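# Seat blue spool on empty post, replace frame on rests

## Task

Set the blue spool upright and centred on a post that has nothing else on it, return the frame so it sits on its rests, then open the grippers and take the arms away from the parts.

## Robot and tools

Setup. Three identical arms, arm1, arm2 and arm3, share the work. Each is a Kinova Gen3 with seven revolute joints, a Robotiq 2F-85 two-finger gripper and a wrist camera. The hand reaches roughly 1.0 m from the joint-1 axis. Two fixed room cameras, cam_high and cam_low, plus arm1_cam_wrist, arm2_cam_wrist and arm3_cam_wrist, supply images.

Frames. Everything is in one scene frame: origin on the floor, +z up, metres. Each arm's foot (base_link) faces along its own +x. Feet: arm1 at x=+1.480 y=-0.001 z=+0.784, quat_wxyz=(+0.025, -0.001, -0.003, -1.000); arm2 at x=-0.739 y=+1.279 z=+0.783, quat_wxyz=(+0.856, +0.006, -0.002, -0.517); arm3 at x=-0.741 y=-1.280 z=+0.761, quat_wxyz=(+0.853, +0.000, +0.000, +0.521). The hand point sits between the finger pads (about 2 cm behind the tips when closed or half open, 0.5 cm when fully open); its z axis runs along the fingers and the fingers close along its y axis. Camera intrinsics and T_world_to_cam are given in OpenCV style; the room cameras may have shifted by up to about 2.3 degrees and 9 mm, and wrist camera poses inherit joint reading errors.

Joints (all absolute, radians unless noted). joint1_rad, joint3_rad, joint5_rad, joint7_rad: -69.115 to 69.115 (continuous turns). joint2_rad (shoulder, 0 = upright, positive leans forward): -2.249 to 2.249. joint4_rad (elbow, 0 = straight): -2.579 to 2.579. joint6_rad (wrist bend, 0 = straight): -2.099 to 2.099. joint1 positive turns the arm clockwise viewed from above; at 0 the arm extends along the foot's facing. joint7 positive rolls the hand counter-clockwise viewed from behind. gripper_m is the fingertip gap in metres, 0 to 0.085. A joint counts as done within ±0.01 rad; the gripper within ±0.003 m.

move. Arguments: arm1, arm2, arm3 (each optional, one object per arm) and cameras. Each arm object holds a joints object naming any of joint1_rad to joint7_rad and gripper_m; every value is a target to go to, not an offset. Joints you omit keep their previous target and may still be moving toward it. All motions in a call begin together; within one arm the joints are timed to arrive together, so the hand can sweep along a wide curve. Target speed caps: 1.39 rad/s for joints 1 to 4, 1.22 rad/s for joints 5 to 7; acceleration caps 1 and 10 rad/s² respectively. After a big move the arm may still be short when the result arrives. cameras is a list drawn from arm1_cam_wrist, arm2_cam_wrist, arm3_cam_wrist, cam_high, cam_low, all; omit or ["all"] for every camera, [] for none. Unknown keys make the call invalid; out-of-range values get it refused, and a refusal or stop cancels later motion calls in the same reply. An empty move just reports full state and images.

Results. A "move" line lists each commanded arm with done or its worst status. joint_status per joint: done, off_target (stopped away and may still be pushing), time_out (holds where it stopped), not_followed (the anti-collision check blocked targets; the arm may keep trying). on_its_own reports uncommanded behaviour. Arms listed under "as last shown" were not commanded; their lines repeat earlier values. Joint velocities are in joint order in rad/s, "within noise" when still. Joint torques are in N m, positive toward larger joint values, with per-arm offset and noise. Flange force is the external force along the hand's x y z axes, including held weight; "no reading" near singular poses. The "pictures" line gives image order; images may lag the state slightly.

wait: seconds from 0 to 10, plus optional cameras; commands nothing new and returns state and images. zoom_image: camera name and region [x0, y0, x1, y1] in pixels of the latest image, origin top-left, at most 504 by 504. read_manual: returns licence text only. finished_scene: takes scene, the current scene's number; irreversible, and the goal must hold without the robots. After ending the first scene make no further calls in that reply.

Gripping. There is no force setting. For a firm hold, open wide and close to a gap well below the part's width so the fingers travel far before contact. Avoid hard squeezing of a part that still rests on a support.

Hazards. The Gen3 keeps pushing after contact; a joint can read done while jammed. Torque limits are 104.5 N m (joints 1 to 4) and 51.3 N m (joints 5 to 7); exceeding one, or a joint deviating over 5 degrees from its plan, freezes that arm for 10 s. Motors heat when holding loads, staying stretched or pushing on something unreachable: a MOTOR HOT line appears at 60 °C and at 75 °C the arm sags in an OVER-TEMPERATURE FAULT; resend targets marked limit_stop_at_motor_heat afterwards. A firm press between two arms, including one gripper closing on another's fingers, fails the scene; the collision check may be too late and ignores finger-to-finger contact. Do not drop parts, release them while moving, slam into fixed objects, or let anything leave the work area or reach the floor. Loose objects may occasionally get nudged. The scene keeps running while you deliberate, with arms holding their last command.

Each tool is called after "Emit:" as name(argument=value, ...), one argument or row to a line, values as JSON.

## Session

Emit:
move(
)

Emit:
zoom_image(
  camera="cam_high",
  region=[230, 150, 450, 340],
)

Emit:
zoom_image(
  camera="cam_low",
  region=[270, 215, 390, 305],
)

Scene clock: 0.00 s.
Joint torques (N m): no reading
Motor temperatures (°C): arm1=[31 41 32 30 39 44 40] | arm2=[34 33 31 31 35 47 41] | arm3=[36 33 34 33 38 41 40]
Flange force (N): no reading
Joint velocities: within noise
arm1.joint_positions: joint1_rad=+0.265 joint2_rad=-0.318 joint3_rad=-0.103 joint4_rad=+1.462 joint5_rad=-0.053 joint6_rad=+1.962 joint7_rad=+1.218 gripper_m=+0.085
arm1.joint_status: not commanded
arm1.hand: x=+1.3177 y=+0.0237 z=+1.2872 quat_wxyz=(-0.013, -0.975, +0.222, +0.015) (m; scene frame)
arm2.joint_positions: joint1_rad=-0.283 joint2_rad=-0.442 joint3_rad=-0.038 joint4_rad=+1.426 joint5_rad=-0.044 joint6_rad=+2.068 joint7_rad=+1.781 gripper_m=+0.085
arm2.joint_status: not commanded
arm2.hand: x=-0.6711 y=+1.1926 z=+1.3126 quat_wxyz=(-0.048, -0.264, -0.963, +0.006) (m; scene frame)
arm3.joint_positions: joint1_rad=-0.429 joint2_rad=-0.357 joint3_rad=-0.123 joint4_rad=+1.499 joint5_rad=+0.002 joint6_rad=+2.041 joint7_rad=+1.467 gripper_m=+0.085
arm3.joint_status: not commanded
arm3.hand: x=-0.7337 y=-1.1544 z=+1.2599 quat_wxyz=(-0.003, +0.694, -0.719, +0.032) (m; scene frame)
pictures: arm1_cam_wrist, arm2_cam_wrist, arm3_cam_wrist, cam_high, cam_low
camera_calibration:
arm1_cam_wrist: T_world_to_cam=[[-0.444351, -0.895505, 0.0249542, 0.57687], [-0.895617, 0.4447, 0.0105695, 1.20844], [-0.0205622, -0.0176528, -0.999633, 1.46143], [0, 0, 0, 1]] pos_world=[1.36868, 0.00499449, 1.43372]
arm2_cam_wrist: T_world_to_cam=[[0.467178, 0.883696, 0.0287336, -0.780676], [0.878779, -0.467669, 0.0950452, 1.075], [0.0974289, -0.0191526, -0.995058, 1.54216], [0, 0, 0, 1]] pos_world=[-0.730227, 1.22216, 1.45479]
arm3_cam_wrist: T_world_to_cam=[[-0.999029, 0.0379732, -0.0223625, -0.66632], [0.0385264, 0.998949, -0.0248481, 1.26598], [0.0213954, -0.0256855, -0.999441, 1.3969], [0, 0, 0, 1]] pos_world=[-0.744333, -1.20346, 1.41268]

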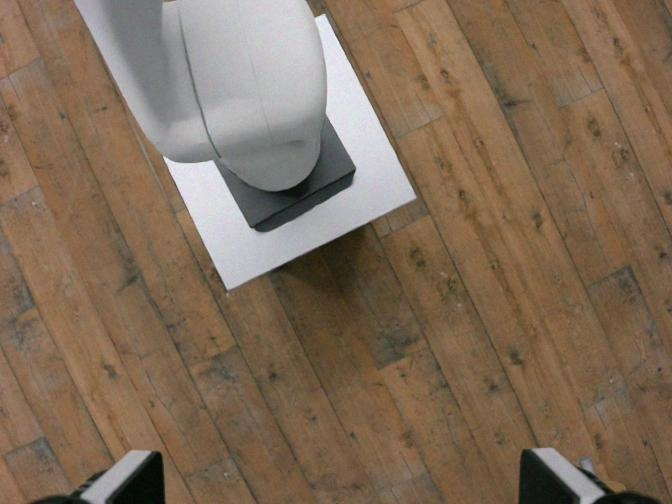

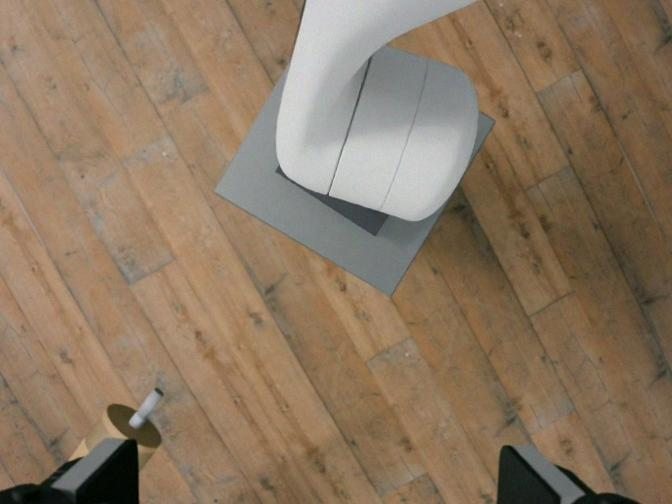

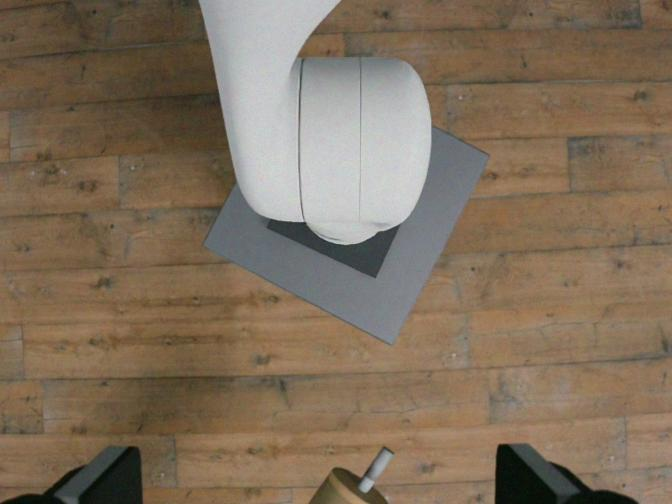

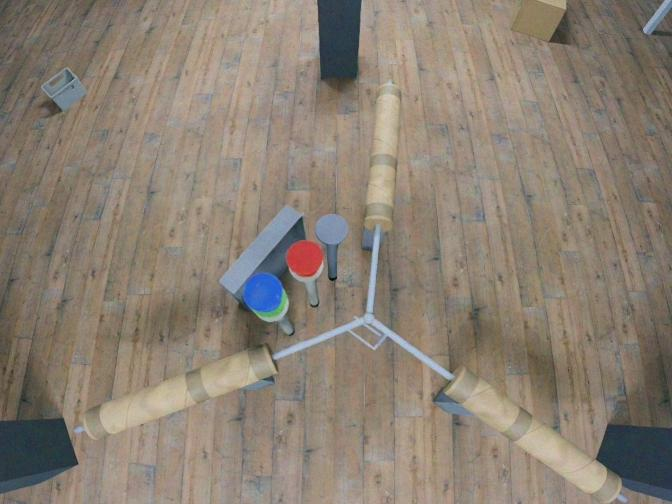

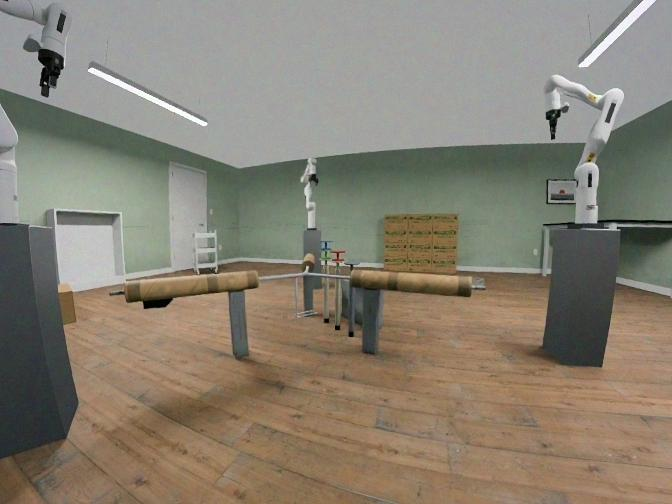

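Scaled by 2.291 from the camera's 672x504 image, which has a finer 960x720 frame.

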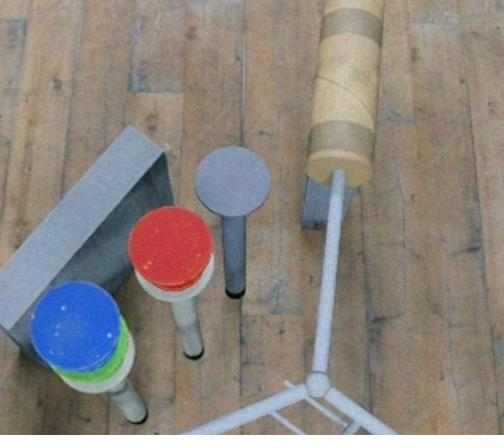

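Scaled by 4.200 from the camera's 672x504 image, which has a finer 960x720 frame.

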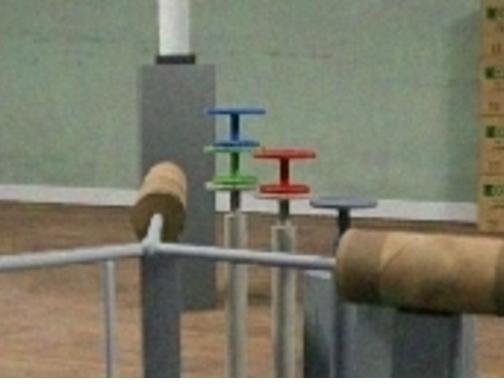

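Emit:
zoom_image(
  camera="cam_high",
  region=[330, 295, 410, 365],
)

Emit:
zoom_image(
  camera="cam_low",
  region=[260, 255, 360, 335],
)

Emit:
zoom_image(
  camera="cam_high",
  region=[230, 200, 370, 350],
)

Emit:
zoom_image(
  camera="cam_high",
  region=[60, 400, 120, 450],
)

Emit:
zoom_image(
  camera="cam_high",
  region=[580, 450, 650, 504],
)

Emit:
zoom_image(
  camera="cam_high",
  region=[360, 65, 420, 125],
)

Scaled by 6.300 from the camera's 672x504 image, which has a finer 960x720 frame.

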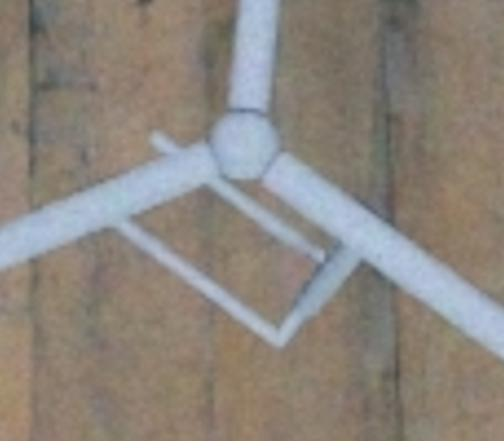

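Scaled by 5.040 from the camera's 672x504 image, which has a finer 960x720 frame.

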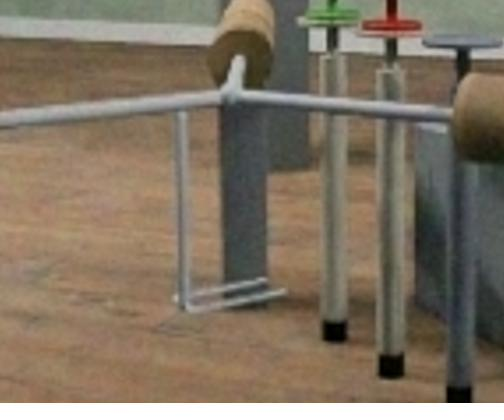

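Scaled by 3.360 from the camera's 672x504 image, which has a finer 960x720 frame.

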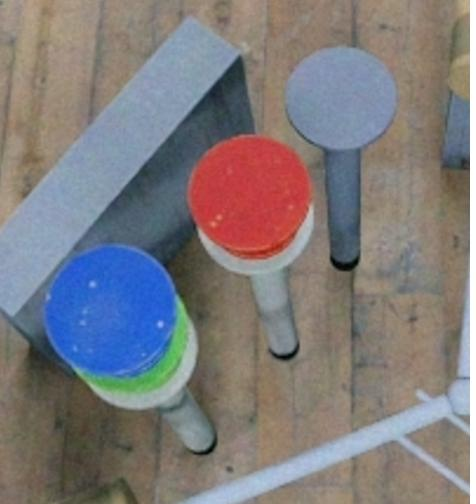

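Scaled by 8.400 from the camera's 672x504 image, which has a finer 960x720 frame.

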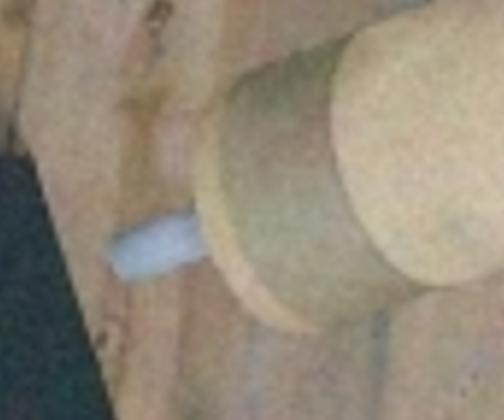

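Scaled by 7.200 from the camera's 672x504 image, which has a finer 960x720 frame.

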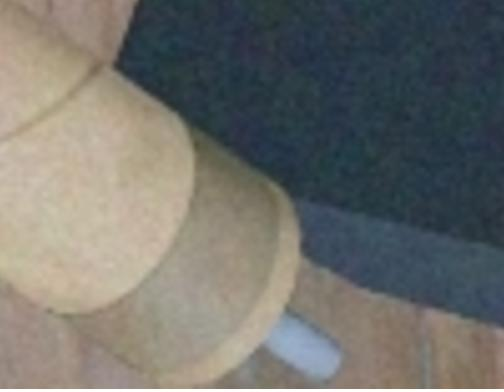

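Scaled by 8.400 from the camera's 672x504 image, which has a finer 960x720 frame.

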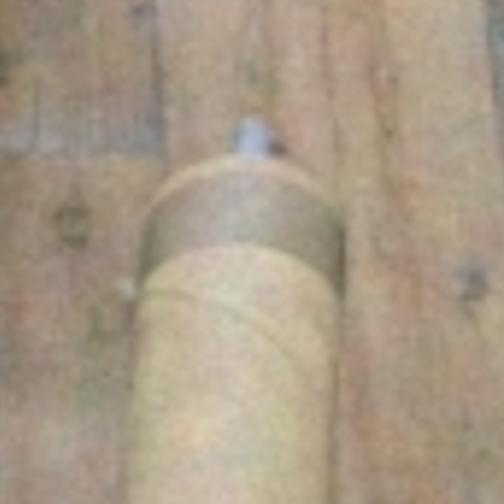

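Emit:
move(
  arm1={"joints":{"joint1_rad":-0.3171,"joint2_rad":1.4829,"joint3_rad":0,"joint4_rad":0.7545,"joint5_rad":0,"joint6_rad":0.9042,"joint7_rad":1.0936}},
  arm2={"joints":{"joint1_rad":0.0583,"joint2_rad":1.2202,"joint3_rad":0,"joint4_rad":1.6292,"joint5_rad":0,"joint6_rad":0.2922,"joint7_rad":1.5533}},
  arm3={"joints":{"joint1_rad":-0.5972,"joint2_rad":1.1303,"joint3_rad":0,"joint4_rad":2.0619,"joint5_rad":0,"joint6_rad":-0.0506,"joint7_rad":0.8091}},
  cameras=["arm1_cam_wrist","arm2_cam_wrist","arm3_cam_wrist"],
)

Scene clock: 63.33 s.
Joint torques (N m): arm1=[-0.24 -27.12 -0.01 -6.37 0.19 0.17 -0.08] | arm2=[-1.1 -19.66 0.81 -1.76 -0.5 -0.19 -0.13] | arm3=[1 -17.6 0.53 1.43 -0.14 -0.07 0.05]
Motor temperatures (°C): arm1=[31 40 32 30 39 43 40] | arm2=[34 32 31 31 35 47 41] | arm3=[36 32 34 33 38 41 40]
Flange force (N): arm1=[-3.7 2.1 1.5] | arm2=[-2.6 -2.3 -3.4] | arm3=[-1.0 3.3 0.5]
move: arm1 done; arm2 done; arm3 done
Joint velocities: within noise
arm1.joint_positions: joint1_rad=-0.317 joint2_rad=+1.483 joint3_rad=+0.000 joint4_rad=+0.755 joint5_rad=+0.000 joint6_rad=+0.904 joint7_rad=+1.094 gripper_m=+0.085
arm1.joint_status: all done
arm1.hand: x=+0.8491 y=-0.2174 z=+0.6018 quat_wxyz=(-0.003, -0.998, +0.055, +0.000) (m; scene frame)
arm2.joint_positions: joint1_rad=+0.058 joint2_rad=+1.220 joint3_rad=+0.000 joint4_rad=+1.629 joint5_rad=+0.000 joint6_rad=+0.292 joint7_rad=+1.553 gripper_m=+0.085
arm2.joint_status: all done
arm2.hand: x=-0.5592 y=+0.8282 z=+0.5981 quat_wxyz=(-0.001, -0.549, -0.836, -0.006) (m; scene frame)
arm3.joint_positions: joint1_rad=-0.597 joint2_rad=+1.130 joint3_rad=+0.000 joint4_rad=+2.062 joint5_rad=+0.000 joint6_rad=-0.051 joint7_rad=+0.809 gripper_m=+0.085
arm3.joint_status: all done
arm3.hand: x=-0.7606 y=-0.9155 z=+0.6000 quat_wxyz=(+0.000, +0.449, -0.893, +0.000) (m; scene frame)
pictures: arm1_cam_wrist, arm2_cam_wrist, arm3_cam_wrist
camera_calibration:
arm1_cam_wrist: T_world_to_cam=[[-0.122452, -0.992473, -0.00179277, -0.108464], [-0.992389, 0.122465, -0.0129, 0.929505], [0.0130224, 0.00019949, -0.999915, 0.737968], [0, 0, 0, 1]] pos_world=[0.899539, -0.221627, 0.749702]
arm2_cam_wrist: T_world_to_cam=[[0.897927, 0.439, 0.0317243, 0.117064], [0.439333, -0.898315, -0.00402457, 1.04431], [0.0267316, 0.0175513, -0.999489, 0.746028], [0, 0, 0, 1]] pos_world=[-0.583858, 0.873636, 0.746135]
arm3_cam_wrist: T_world_to_cam=[[-0.801086, 0.597959, 0.0265618, -0.0831558], [0.598422, 0.801042, 0.0149535, 1.23271], [-0.0123355, 0.0278742, -0.999535, 0.76752], [0, 0, 0, 1]] pos_world=[-0.794828, -0.959122, 0.750938]

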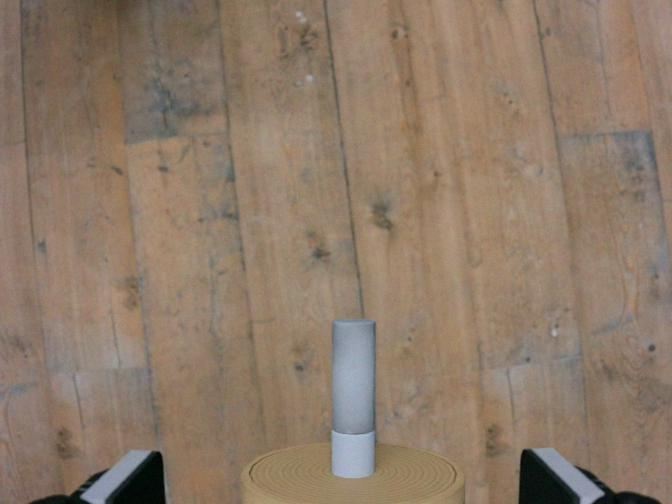

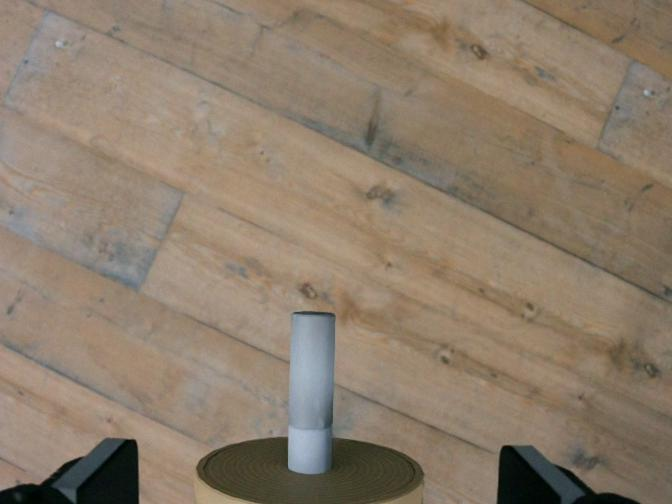

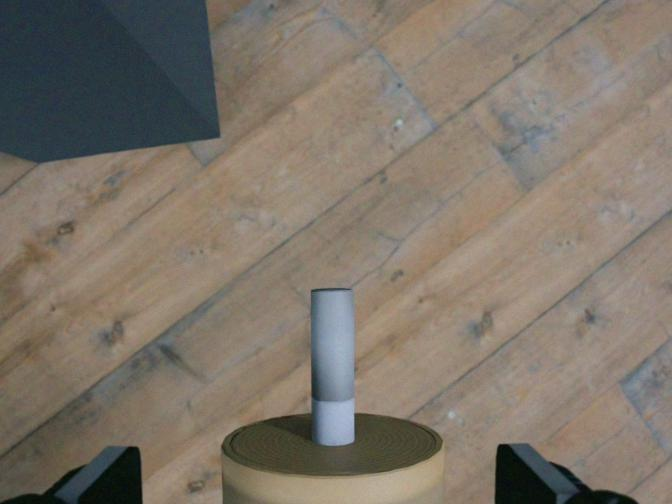

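Emit:
move(
  arm1={"joints":{"joint1_rad":-0.3206,"joint2_rad":1.7606,"joint4_rad":0.6692,"joint6_rad":0.5373,"joint7_rad":1.0901}},
  arm2={"joints":{"joint1_rad":0.0643,"joint2_rad":1.5727,"joint4_rad":1.3477,"joint6_rad":0.2212,"joint7_rad":1.5593}},
  arm3={"joints":{"joint1_rad":-0.6077,"joint2_rad":1.5173,"joint4_rad":1.7909,"joint6_rad":-0.1666,"joint7_rad":0.7987}},
  cameras=["arm1_cam_wrist","arm2_cam_wrist","arm3_cam_wrist"],
)

Scene clock: 93.70 s.
Joint torques (N m): arm1=[-0.22 -26.12 0.02 -5.64 0.25 -0.35 -0.11] | arm2=[-1.09 -20.28 0.82 -1.08 -0.47 -0.21 -0.09] | arm3=[0.96 -18.47 0.63 2.48 -0.17 -0.06 0.05]
Motor temperatures (°C): arm1=[31 41 32 30 39 43 40] | arm2=[34 33 31 31 35 47 41] | arm3=[36 32 34 33 38 41 40]
Flange force (N): arm1=[-3.5 2.1 3.7] | arm2=[-3.3 -2.2 -2.3] | arm3=[-0.9 3.0 1.9]
move: arm1 done; arm2 done; arm3 done
Joint velocities: within noise
arm1.joint_positions: joint1_rad=-0.321 joint2_rad=+1.761 joint3_rad=+0.000 joint4_rad=+0.669 joint5_rad=+0.000 joint6_rad=+0.537 joint7_rad=+1.090 gripper_m=+0.085
arm1.joint_status: all done
arm1.hand: x=+0.8437 y=-0.2228 z=+0.4466 quat_wxyz=(-0.039, -0.995, +0.055, +0.080) (m; scene frame)
arm2.joint_positions: joint1_rad=+0.064 joint2_rad=+1.573 joint3_rad=+0.000 joint4_rad=+1.348 joint5_rad=+0.000 joint6_rad=+0.221 joint7_rad=+1.559 gripper_m=+0.085
arm2.joint_status: all done
arm2.hand: x=-0.5589 y=+0.8247 z=+0.4470 quat_wxyz=(-0.001, -0.549, -0.836, -0.006) (m; scene frame)
arm3.joint_positions: joint1_rad=-0.608 joint2_rad=+1.517 joint3_rad=+0.000 joint4_rad=+1.791 joint5_rad=+0.000 joint6_rad=-0.167 joint7_rad=+0.799 gripper_m=+0.085
arm3.joint_status: all done
arm3.hand: x=-0.7647 y=-0.9125 z=+0.4470 quat_wxyz=(+0.000, +0.449, -0.893, +0.000) (m; scene frame)
pictures: arm1_cam_wrist, arm2_cam_wrist, arm3_cam_wrist
camera_calibration:
arm1_cam_wrist: T_world_to_cam=[[-0.116661, -0.989909, 0.0804343, -0.155762], [-0.981927, 0.127114, 0.140219, 0.846622], [-0.149028, -0.0626226, -0.986848, 0.699659], [0, 0, 0, 1]] pos_world=[0.917419, -0.217993, 0.584274]
arm2_cam_wrist: T_world_to_cam=[[0.897966, 0.438922, 0.0316808, 0.123196], [0.439251, -0.898356, -0.00393791, 1.04045], [0.0267322, 0.0174519, -0.99949, 0.595245], [0, 0, 0, 1]] pos_world=[-0.583558, 0.870236, 0.595136]
arm3_cam_wrist: T_world_to_cam=[[-0.801134, 0.597895, 0.0265617, -0.08435], [0.598358, 0.80109, 0.0149552, 1.2351], [-0.0123367, 0.0278745, -0.999535, 0.614455], [0, 0, 0, 1]] pos_world=[-0.799028, -0.956122, 0.597938]

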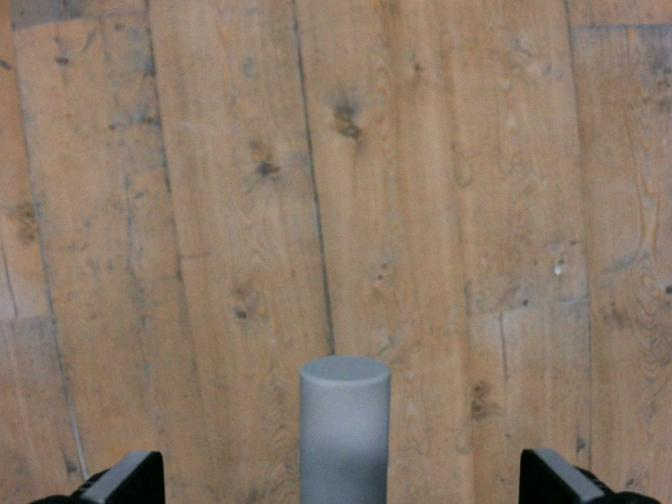

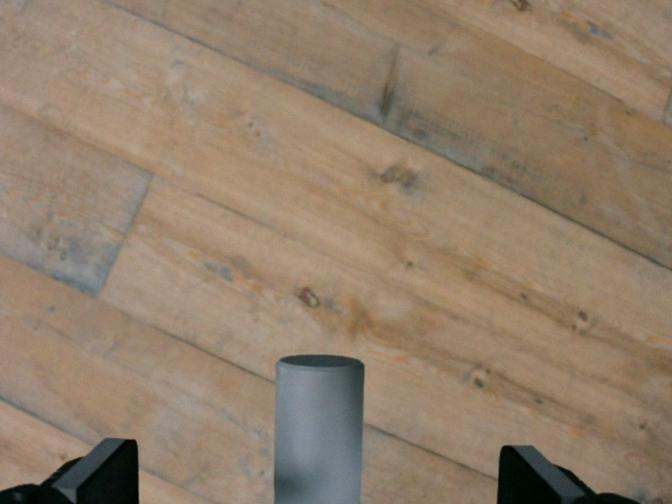

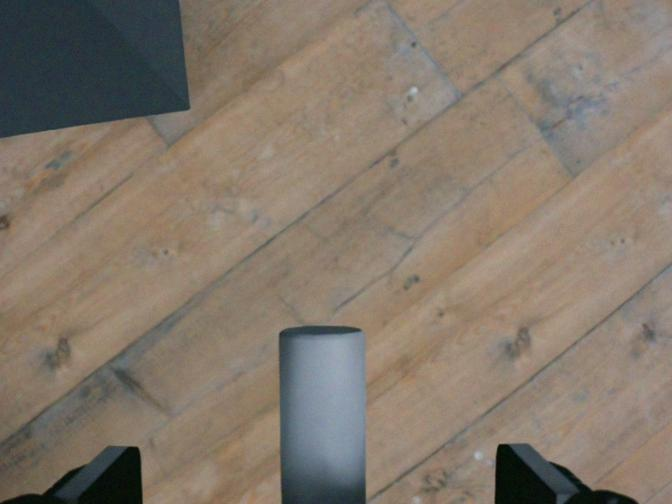

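Emit:
move(
  arm1={"joints":{"gripper_m":0.006}},
  arm2={"joints":{"gripper_m":0.006}},
  arm3={"joints":{"gripper_m":0.006}},
  cameras=[],
)

Emit:
move(
  arm1={"joints":{"joint2_rad":1.3723,"joint4_rad":1.0543,"joint6_rad":0.5405}},
  arm2={"joints":{"joint1_rad":0.0603,"joint2_rad":1.1959,"joint4_rad":1.6281,"joint6_rad":0.3176,"joint7_rad":1.5553}},
  arm3={"joints":{"joint2_rad":1.1028,"joint4_rad":2.0628,"joint6_rad":-0.024}},
)

Scene clock: 119.77 s.
Joint torques (N m): arm1=[0.09 -23.41 0.58 -7.57 0.71 -2.88 0.24] | arm2=[-1.55 -16.13 0.24 -3.14 -0.45 -1.78 0] | arm3=[1.83 -14.6 1.72 0.82 -0.4 -0.42 -0.01]
Motor temperatures (°C): arm1=[31 42 32 30 39 43 40] | arm2=[34 33 31 31 35 47 41] | arm3=[36 33 34 33 38 41 40]
Flange force (N): arm1=[2.6 0.4 -10.5] | arm2=[1.6 -2.7 -17.1] | arm3=[2.0 3.2 -11.2]
move: arm1 off_target; arm2 off_target; arm3 off_target
Joint velocities: within noise
arm1.joint_positions: joint1_rad=-0.321 joint2_rad=+1.761 joint3_rad=+0.000 joint4_rad=+0.669 joint5_rad=+0.000 joint6_rad=+0.537 joint7_rad=+1.090 gripper_m=+0.018
arm1.joint_status: gripper_m off_target (ended at +0.018, target +0.006)
arm1.hand: x=+0.8437 y=-0.2228 z=+0.4466 quat_wxyz=(-0.039, -0.995, +0.055, +0.080) (m; scene frame)
arm2.joint_positions: joint1_rad=+0.064 joint2_rad=+1.573 joint3_rad=+0.000 joint4_rad=+1.348 joint5_rad=+0.000 joint6_rad=+0.221 joint7_rad=+1.559 gripper_m=+0.018
arm2.joint_status: gripper_m off_target (ended at +0.018, target +0.006)
arm2.hand: x=-0.5590 y=+0.8247 z=+0.4470 quat_wxyz=(-0.001, -0.549, -0.836, -0.006) (m; scene frame)
arm3.joint_positions: joint1_rad=-0.608 joint2_rad=+1.517 joint3_rad=+0.000 joint4_rad=+1.791 joint5_rad=+0.000 joint6_rad=-0.167 joint7_rad=+0.799 gripper_m=+0.018
arm3.joint_status: gripper_m off_target (ended at +0.018, target +0.006)
arm3.hand: x=-0.7647 y=-0.9125 z=+0.4470 quat_wxyz=(+0.000, +0.449, -0.893, +0.000) (m; scene frame)
pictures: none
No camera images: "cameras" was empty.

Scene clock: 121.40 s.
Joint torques (N m): arm1=[3.66 -29.05 3.7 -6.78 1.56 -0.62 0.24] | arm2=[-2.92 -25.1 -1.19 -6.69 -0.73 -2.48 -0.01] | arm3=[-0.11 -19.23 -1.16 1.29 -0.35 0.03 -0.14]
Motor temperatures (°C): arm1=[31 42 32 30 39 43 40] | arm2=[34 33 31 31 35 47 41] | arm3=[36 33 34 33 38 41 40]
Flange force (N): arm1=[0.9 7.0 6.1] | arm2=[4.1 -5.5 0.9] | arm3=[-3.3 0.7 5.1]
move: arm1 done; arm2 done; arm3 done
Joint velocities: within noise
arm1.joint_positions: joint1_rad=-0.321 joint2_rad=+1.372 joint3_rad=+0.000 joint4_rad=+1.054 joint5_rad=+0.000 joint6_rad=+0.541 joint7_rad=+1.090 gripper_m=+0.018
arm1.joint_status: all done
arm1.hand: x=+0.8438 y=-0.2219 z=+0.6097 quat_wxyz=(-0.039, -0.995, +0.055, +0.080) (m; scene frame)
arm2.joint_positions: joint1_rad=+0.060 joint2_rad=+1.196 joint3_rad=+0.000 joint4_rad=+1.628 joint5_rad=+0.000 joint6_rad=+0.318 joint7_rad=+1.555 gripper_m=+0.018
arm2.joint_status: all done
arm2.hand: x=-0.5586 y=+0.8240 z=+0.6101 quat_wxyz=(-0.001, -0.549, -0.836, -0.006) (m; scene frame)
arm3.joint_positions: joint1_rad=-0.608 joint2_rad=+1.103 joint3_rad=+0.000 joint4_rad=+2.063 joint5_rad=+0.000 joint6_rad=-0.024 joint7_rad=+0.799 gripper_m=+0.018
arm3.joint_status: all done
arm3.hand: x=-0.7648 y=-0.9124 z=+0.6101 quat_wxyz=(+0.000, +0.449, -0.893, +0.000) (m; scene frame)
pictures: arm1_cam_wrist, arm2_cam_wrist, arm3_cam_wrist, cam_high, cam_low
camera_calibration:
arm1_cam_wrist: T_world_to_cam=[[-0.116749, -0.989897, 0.0804587, -0.167913], [-0.981902, 0.12721, 0.140308, 0.823667], [-0.149126, -0.0626218, -0.986833, 0.860765], [0, 0, 0, 1]] pos_world=[0.917519, -0.217092, 0.747374]
arm2_cam_wrist: T_world_to_cam=[[0.897966, 0.438929, 0.031593, 0.118084], [0.439252, -0.898356, -0.0037581, 1.04007], [0.0267322, 0.0172519, -0.999494, 0.758343], [0, 0, 0, 1]] pos_world=[-0.583158, 0.869436, 0.758137]
arm3_cam_wrist: T_world_to_cam=[[-0.801087, 0.597956, 0.0266216, -0.0887708], [0.598421, 0.80104, 0.0150337, 1.23259], [-0.0123355, 0.0279742, -0.999533, 0.777569], [0, 0, 0, 1]] pos_world=[-0.799128, -0.956022, 0.761039]

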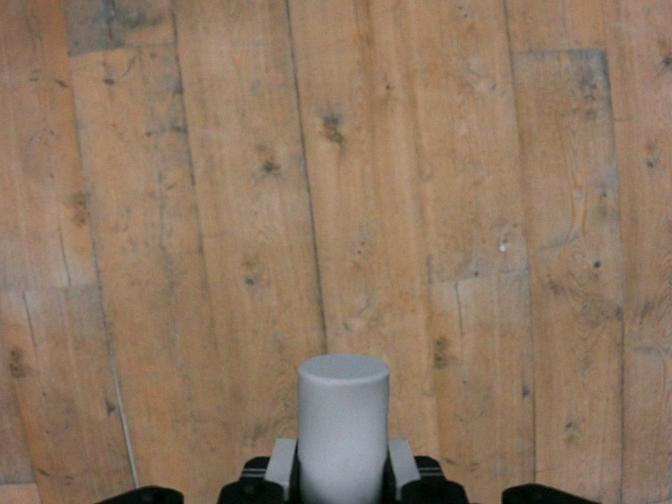

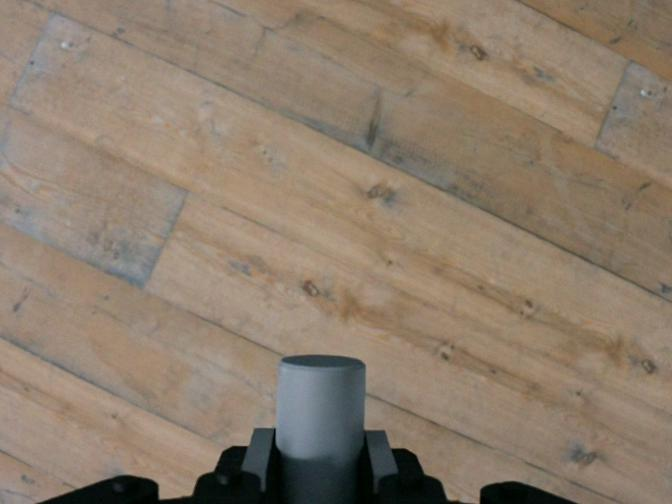

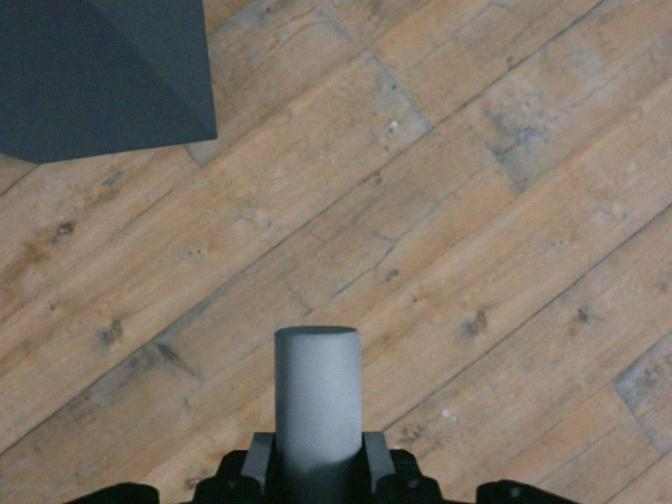

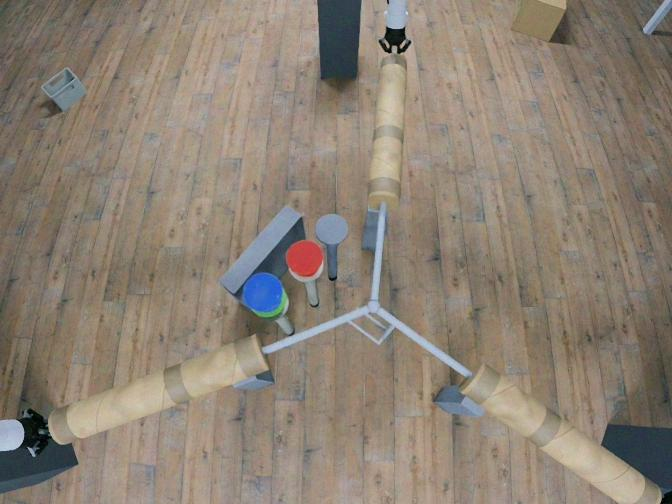

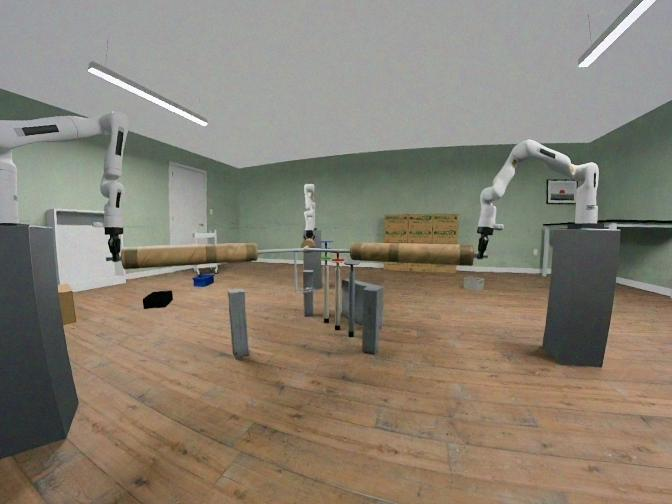

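Emit:
move(
  arm1={"joints":{"joint1_rad":-0.2262,"joint2_rad":1.1957,"joint4_rad":0.8657,"joint6_rad":0.9057,"joint7_rad":1.1846}},
  arm2={"joints":{"joint1_rad":0.1511,"joint2_rad":0.7686,"joint4_rad":1.9526,"joint6_rad":0.4204,"joint7_rad":1.6462}},
  arm3={"joints":{"joint1_rad":-0.7453,"joint2_rad":0.7272,"joint4_rad":1.9344,"joint6_rad":0.48,"joint7_rad":0.6611}},
  cameras=[],
)

Emit:
move(
  arm1={"joints":{"joint1_rad":-0.0475,"joint2_rad":1.0045,"joint4_rad":0.8549,"joint6_rad":1.1077,"joint7_rad":1.3633}},
  arm2={"joints":{"joint1_rad":0.0255,"joint2_rad":0.2823,"joint4_rad":2.2592,"joint6_rad":0.6001,"joint7_rad":1.5205}},
  arm3={"joints":{"joint1_rad":-0.6946,"joint2_rad":0.7203,"joint4_rad":1.3504,"joint6_rad":1.0709,"joint7_rad":0.7117}},
)

Emit:
zoom_image(
  camera="cam_high",
  region=[230, 200, 380, 340],
)

Emit:
zoom_image(
  camera="cam_low",
  region=[270, 200, 370, 280],
)

Scene clock: 128.27 s.
Joint torques (N m): arm1=[3.95 -32.34 3.64 -12.1 2.13 -2.93 0.14] | arm2=[-5.05 -17.17 -4.33 -1.98 -1.6 0.29 0.12] | arm3=[0.18 -16.77 -0.58 1.79 -0.55 3.02 0.06]
Motor temperatures (°C): arm1=[31 42 32 30 39 43 40] | arm2=[34 34 31 31 35 47 41] | arm3=[36 33 34 33 38 41 40]
Flange force (N): arm1=[3.9 5.3 4.1] | arm2=[-3.9 -12.0 -0.5] | arm3=[-7.9 9.3 4.2]
move: arm1 done; arm2 done; arm3 done
TORQUE WARNING: arm2's joint4_rad reached its warning level (56.7 N m). A warning alone does not stop the arm.
Joint velocities: within noise
arm1.joint_positions: joint1_rad=-0.226 joint2_rad=+1.196 joint3_rad=+0.000 joint4_rad=+0.866 joint5_rad=+0.000 joint6_rad=+0.906 joint7_rad=+1.185 gripper_m=+0.018
arm1.joint_status: all done
arm1.hand: x=+0.7777 y=-0.1737 z=+0.7700 quat_wxyz=(-0.031, -0.995, +0.055, +0.083) (m; scene frame)
arm2.joint_positions: joint1_rad=+0.151 joint2_rad=+0.768 joint3_rad=+0.000 joint4_rad=+1.952 joint5_rad=+0.000 joint6_rad=+0.420 joint7_rad=+1.646 gripper_m=+0.018
arm2.joint_status: all done
arm2.hand: x=-0.6246 y=+0.8734 z=+0.7700 quat_wxyz=(-0.002, -0.549, -0.836, -0.006) (m; scene frame)
arm3.joint_positions: joint1_rad=-0.745 joint2_rad=+0.727 joint3_rad=+0.000 joint4_rad=+1.934 joint5_rad=+0.000 joint6_rad=+0.480 joint7_rad=+0.661 gripper_m=+0.018
arm3.joint_status: all done
arm3.hand: x=-0.8304 y=-0.8643 z=+0.7700 quat_wxyz=(+0.000, +0.449, -0.893, +0.000) (m; scene frame)
pictures: none
No camera images: "cameras" was empty.

Scene clock: 130.13 s.
Joint torques (N m): arm1=[5.71 -31.09 5.09 -14.84 2.92 -4.78 -1] | arm2=[-5.33 -9.82 -4.53 -3.74 -3.07 0.23 0.16] | arm3=[1.1 -21.69 0.39 -1.28 -0.12 4.84 0.13]
Motor temperatures (°C): arm1=[31 42 32 30 39 43 40] | arm2=[34 34 31 31 35 47 41] | arm3=[36 33 34 33 38 41 40]
Flange force (N): arm1=[9.4 5.4 1.4] | arm2=[-3.2 -16.3 -2.9] | arm3=[-11.4 14.6 4.0]
move: arm1 done; arm2 done; arm3 done
Joint velocities: within noise
arm1.joint_positions: joint1_rad=-0.047 joint2_rad=+1.004 joint3_rad=+0.000 joint4_rad=+0.855 joint5_rad=+0.000 joint6_rad=+1.108 joint7_rad=+1.363 gripper_m=+0.018
arm1.joint_status: all done
arm1.hand: x=+0.7707 y=-0.0442 z=+0.8995 quat_wxyz=(-0.016, -0.995, +0.055, +0.087) (m; scene frame)
arm2.joint_positions: joint1_rad=+0.025 joint2_rad=+0.282 joint3_rad=+0.000 joint4_rad=+2.259 joint5_rad=+0.000 joint6_rad=+0.600 joint7_rad=+1.521 gripper_m=+0.018
arm2.joint_status: all done
arm2.hand: x=-0.6316 y=+1.0030 z=+0.9001 quat_wxyz=(-0.001, -0.549, -0.836, -0.006) (m; scene frame)
arm3.joint_positions: joint1_rad=-0.695 joint2_rad=+0.720 joint3_rad=+0.000 joint4_rad=+1.350 joint5_rad=+0.000 joint6_rad=+1.071 joint7_rad=+0.712 gripper_m=+0.018
arm3.joint_status: all done
arm3.hand: x=-0.8374 y=-0.7349 z=+0.9000 quat_wxyz=(+0.000, +0.449, -0.893, +0.000) (m; scene frame)
pictures: arm1_cam_wrist, arm2_cam_wrist, arm3_cam_wrist, cam_high, cam_low
camera_calibration:
arm1_cam_wrist: T_world_to_cam=[[-0.120314, -0.992079, 0.0361098, 0.0185911], [-0.979739, 0.124527, 0.156857, 0.671861], [-0.160112, -0.016506, -0.986961, 1.1576], [0, 0, 0, 1]] pos_world=[0.845831, -0.0461134, 1.03645]
arm2_cam_wrist: T_world_to_cam=[[0.897925, 0.439004, 0.0317242, 0.095752], [0.439336, -0.898314, -0.00402444, 1.23436], [0.0267316, 0.0175512, -0.999489, 1.04674], [0, 0, 0, 1]] pos_world=[-0.656258, 1.04844, 1.04814]
arm3_cam_wrist: T_world_to_cam=[[-0.801086, 0.597962, 0.026502, -0.260654], [0.598422, 0.801043, 0.0148734, 1.12966], [-0.0123355, 0.0277743, -0.999538, 1.06132], [0, 0, 0, 1]] pos_world=[-0.871728, -0.778522, 1.05094]

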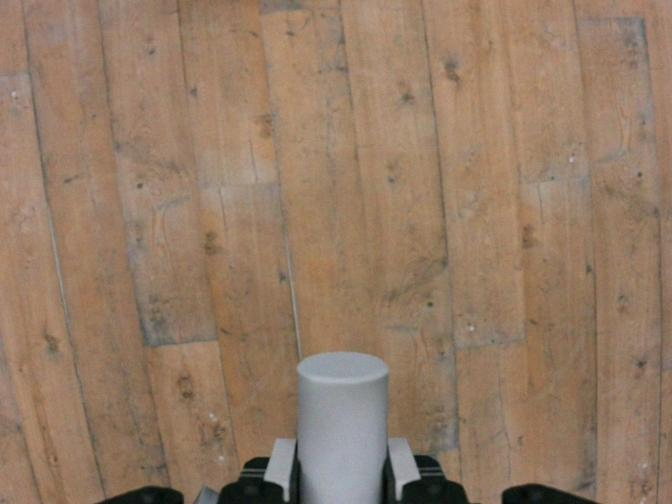

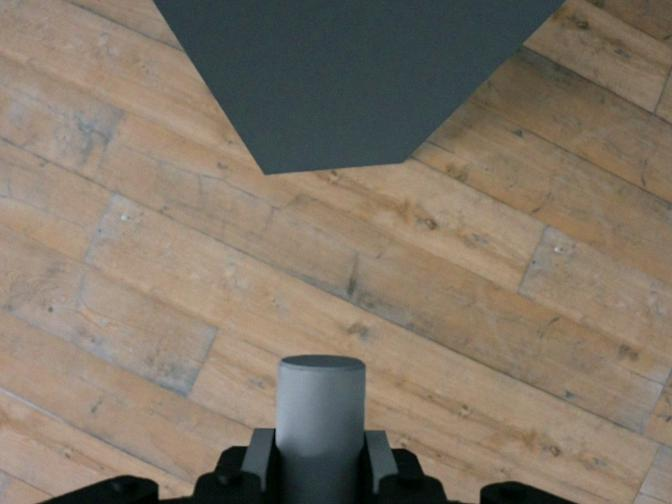

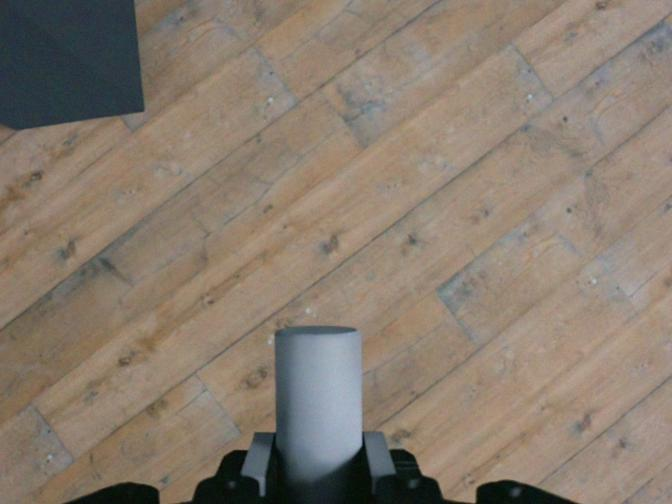

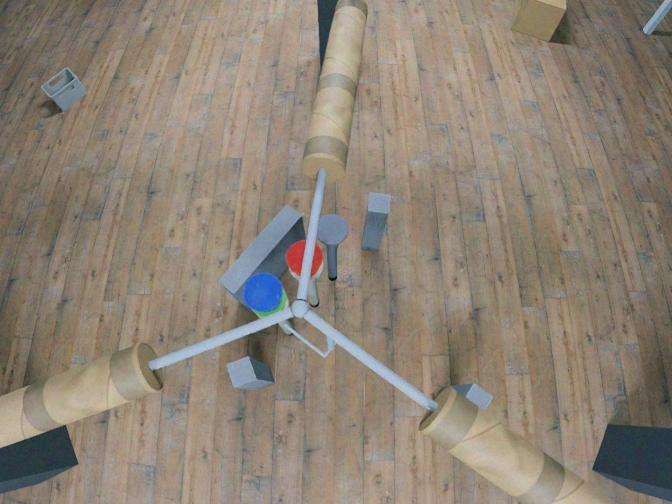

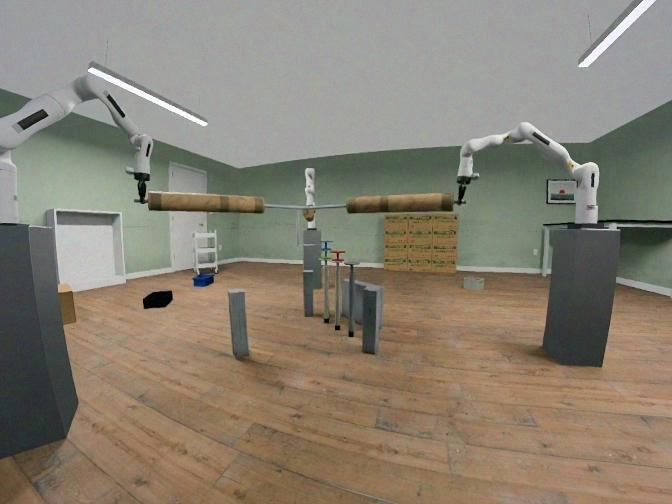

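Scaled by 3.360 from the camera's 672x504 image, which has a finer 960x720 frame.

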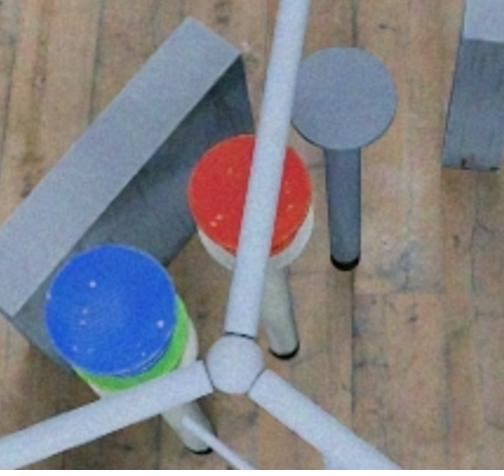

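Scaled by 5.040 from the camera's 672x504 image, which has a finer 960x720 frame.

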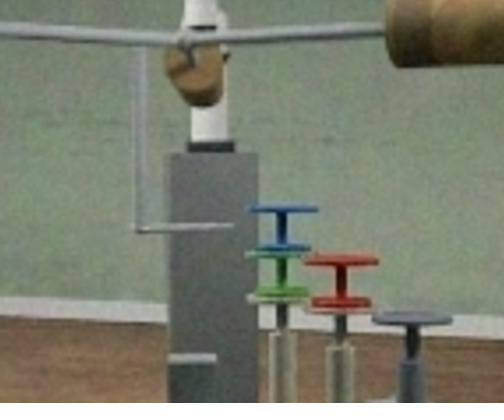

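Emit:
zoom_image(
  camera="cam_high",
  region=[240, 270, 360, 370],
)

Scaled by 4.200 from the camera's 672x504 image, which has a finer 960x720 frame.

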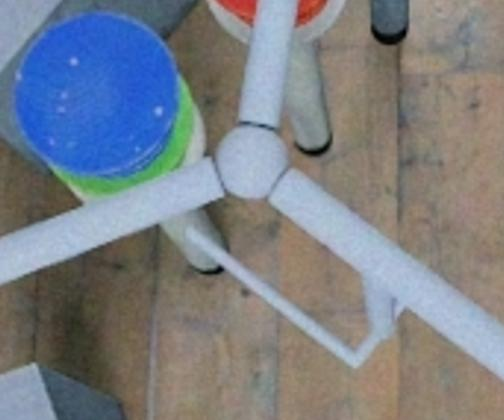

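Emit:
move(
  arm1={"joints":{"joint1_rad":0.0421,"joint2_rad":0.8794,"joint4_rad":1.1372,"joint6_rad":0.9505,"joint7_rad":1.4528}},
  arm2={"joints":{"joint1_rad":-0.2454,"joint2_rad":0.2374,"joint4_rad":2.3622,"joint6_rad":0.542,"joint7_rad":1.2497}},
  arm3={"joints":{"joint1_rad":-0.5957,"joint2_rad":0.857,"joint4_rad":1.0849,"joint6_rad":1.1997,"joint7_rad":0.8107}},
  cameras=["cam_high","cam_low"],
)

Emit:
zoom_image(
  camera="cam_low",
  region=[290, 220, 370, 280],
)

Emit:
zoom_image(
  camera="cam_high",
  region=[230, 240, 350, 340],
)

Scene clock: 151.10 s.
Joint torques (N m): arm1=[3.68 -29.05 4.17 -14.65 2.33 -4.64 -0.7] | arm2=[-4.35 -9.07 -3.43 -5.6 -2.38 -1.11 0.1] | arm3=[2.15 -24.74 1.3 -3.58 0.33 4.14 0.1]
Motor temperatures (°C): arm1=[31 43 32 30 39 43 40] | arm2=[34 34 31 31 35 47 41] | arm3=[36 33 34 33 38 41 40]
Flange force (N): arm1=[9.1 4.0 1.7] | arm2=[-3.2 -14.5 -3.9] | arm3=[-9.9 13.0 4.3]
move: arm1 done; arm2 done; arm3 done
Joint velocities: within noise
arm1.joint_positions: joint1_rad=+0.042 joint2_rad=+0.879 joint3_rad=+0.000 joint4_rad=+1.137 joint5_rad=+0.000 joint6_rad=+0.950 joint7_rad=+1.453 gripper_m=+0.018
arm1.joint_status: all done
arm1.hand: x=+0.8182 y=+0.0197 z=+0.8955 quat_wxyz=(-0.008, -0.995, +0.055, +0.087) (m; scene frame)
arm2.joint_positions: joint1_rad=-0.245 joint2_rad=+0.237 joint3_rad=+0.000 joint4_rad=+2.362 joint5_rad=+0.000 joint6_rad=+0.542 joint7_rad=+1.250 gripper_m=+0.018
arm2.joint_status: all done
arm2.hand: x=-0.5843 y=+1.0670 z=+0.8961 quat_wxyz=(-0.001, -0.549, -0.836, -0.006) (m; scene frame)
arm3.joint_positions: joint1_rad=-0.596 joint2_rad=+0.857 joint3_rad=+0.000 joint4_rad=+1.085 joint5_rad=+0.000 joint6_rad=+1.200 joint7_rad=+0.811 gripper_m=+0.018
arm3.joint_status: all done
arm3.hand: x=-0.7899 y=-0.6708 z=+0.8959 quat_wxyz=(+0.000, +0.449, -0.893, +0.000) (m; scene frame)
pictures: cam_high, cam_low

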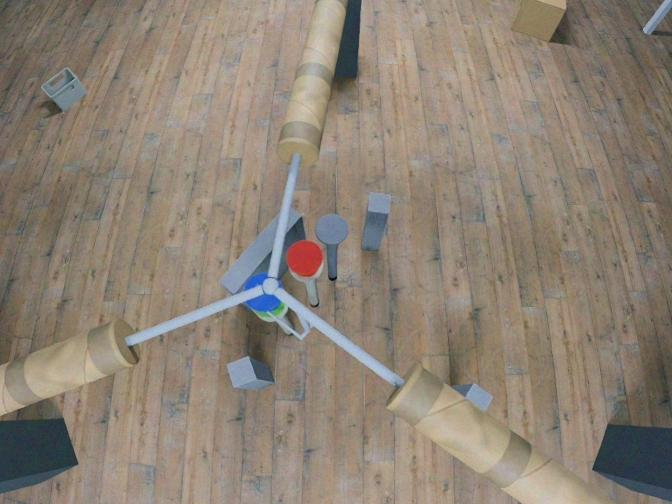

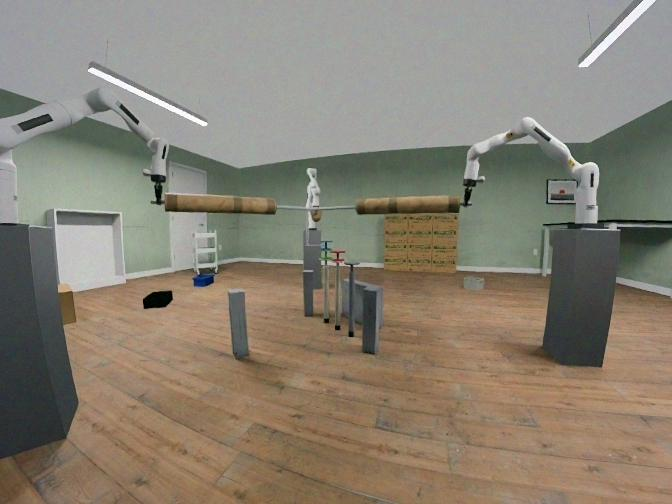

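Scaled by 6.300 from the camera's 672x504 image, which has a finer 960x720 frame.

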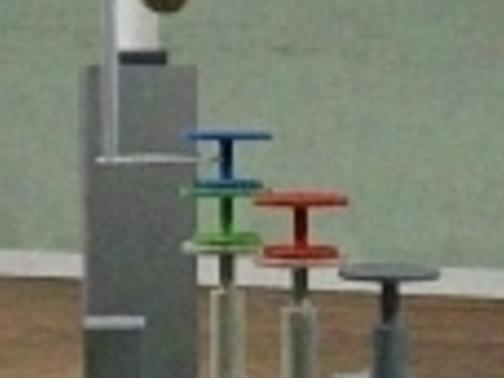

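Scaled by 4.200 from the camera's 672x504 image, which has a finer 960x720 frame.

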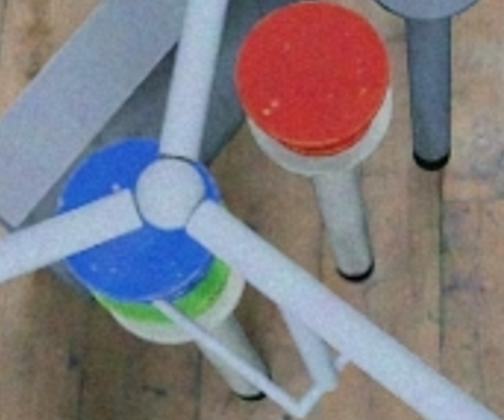

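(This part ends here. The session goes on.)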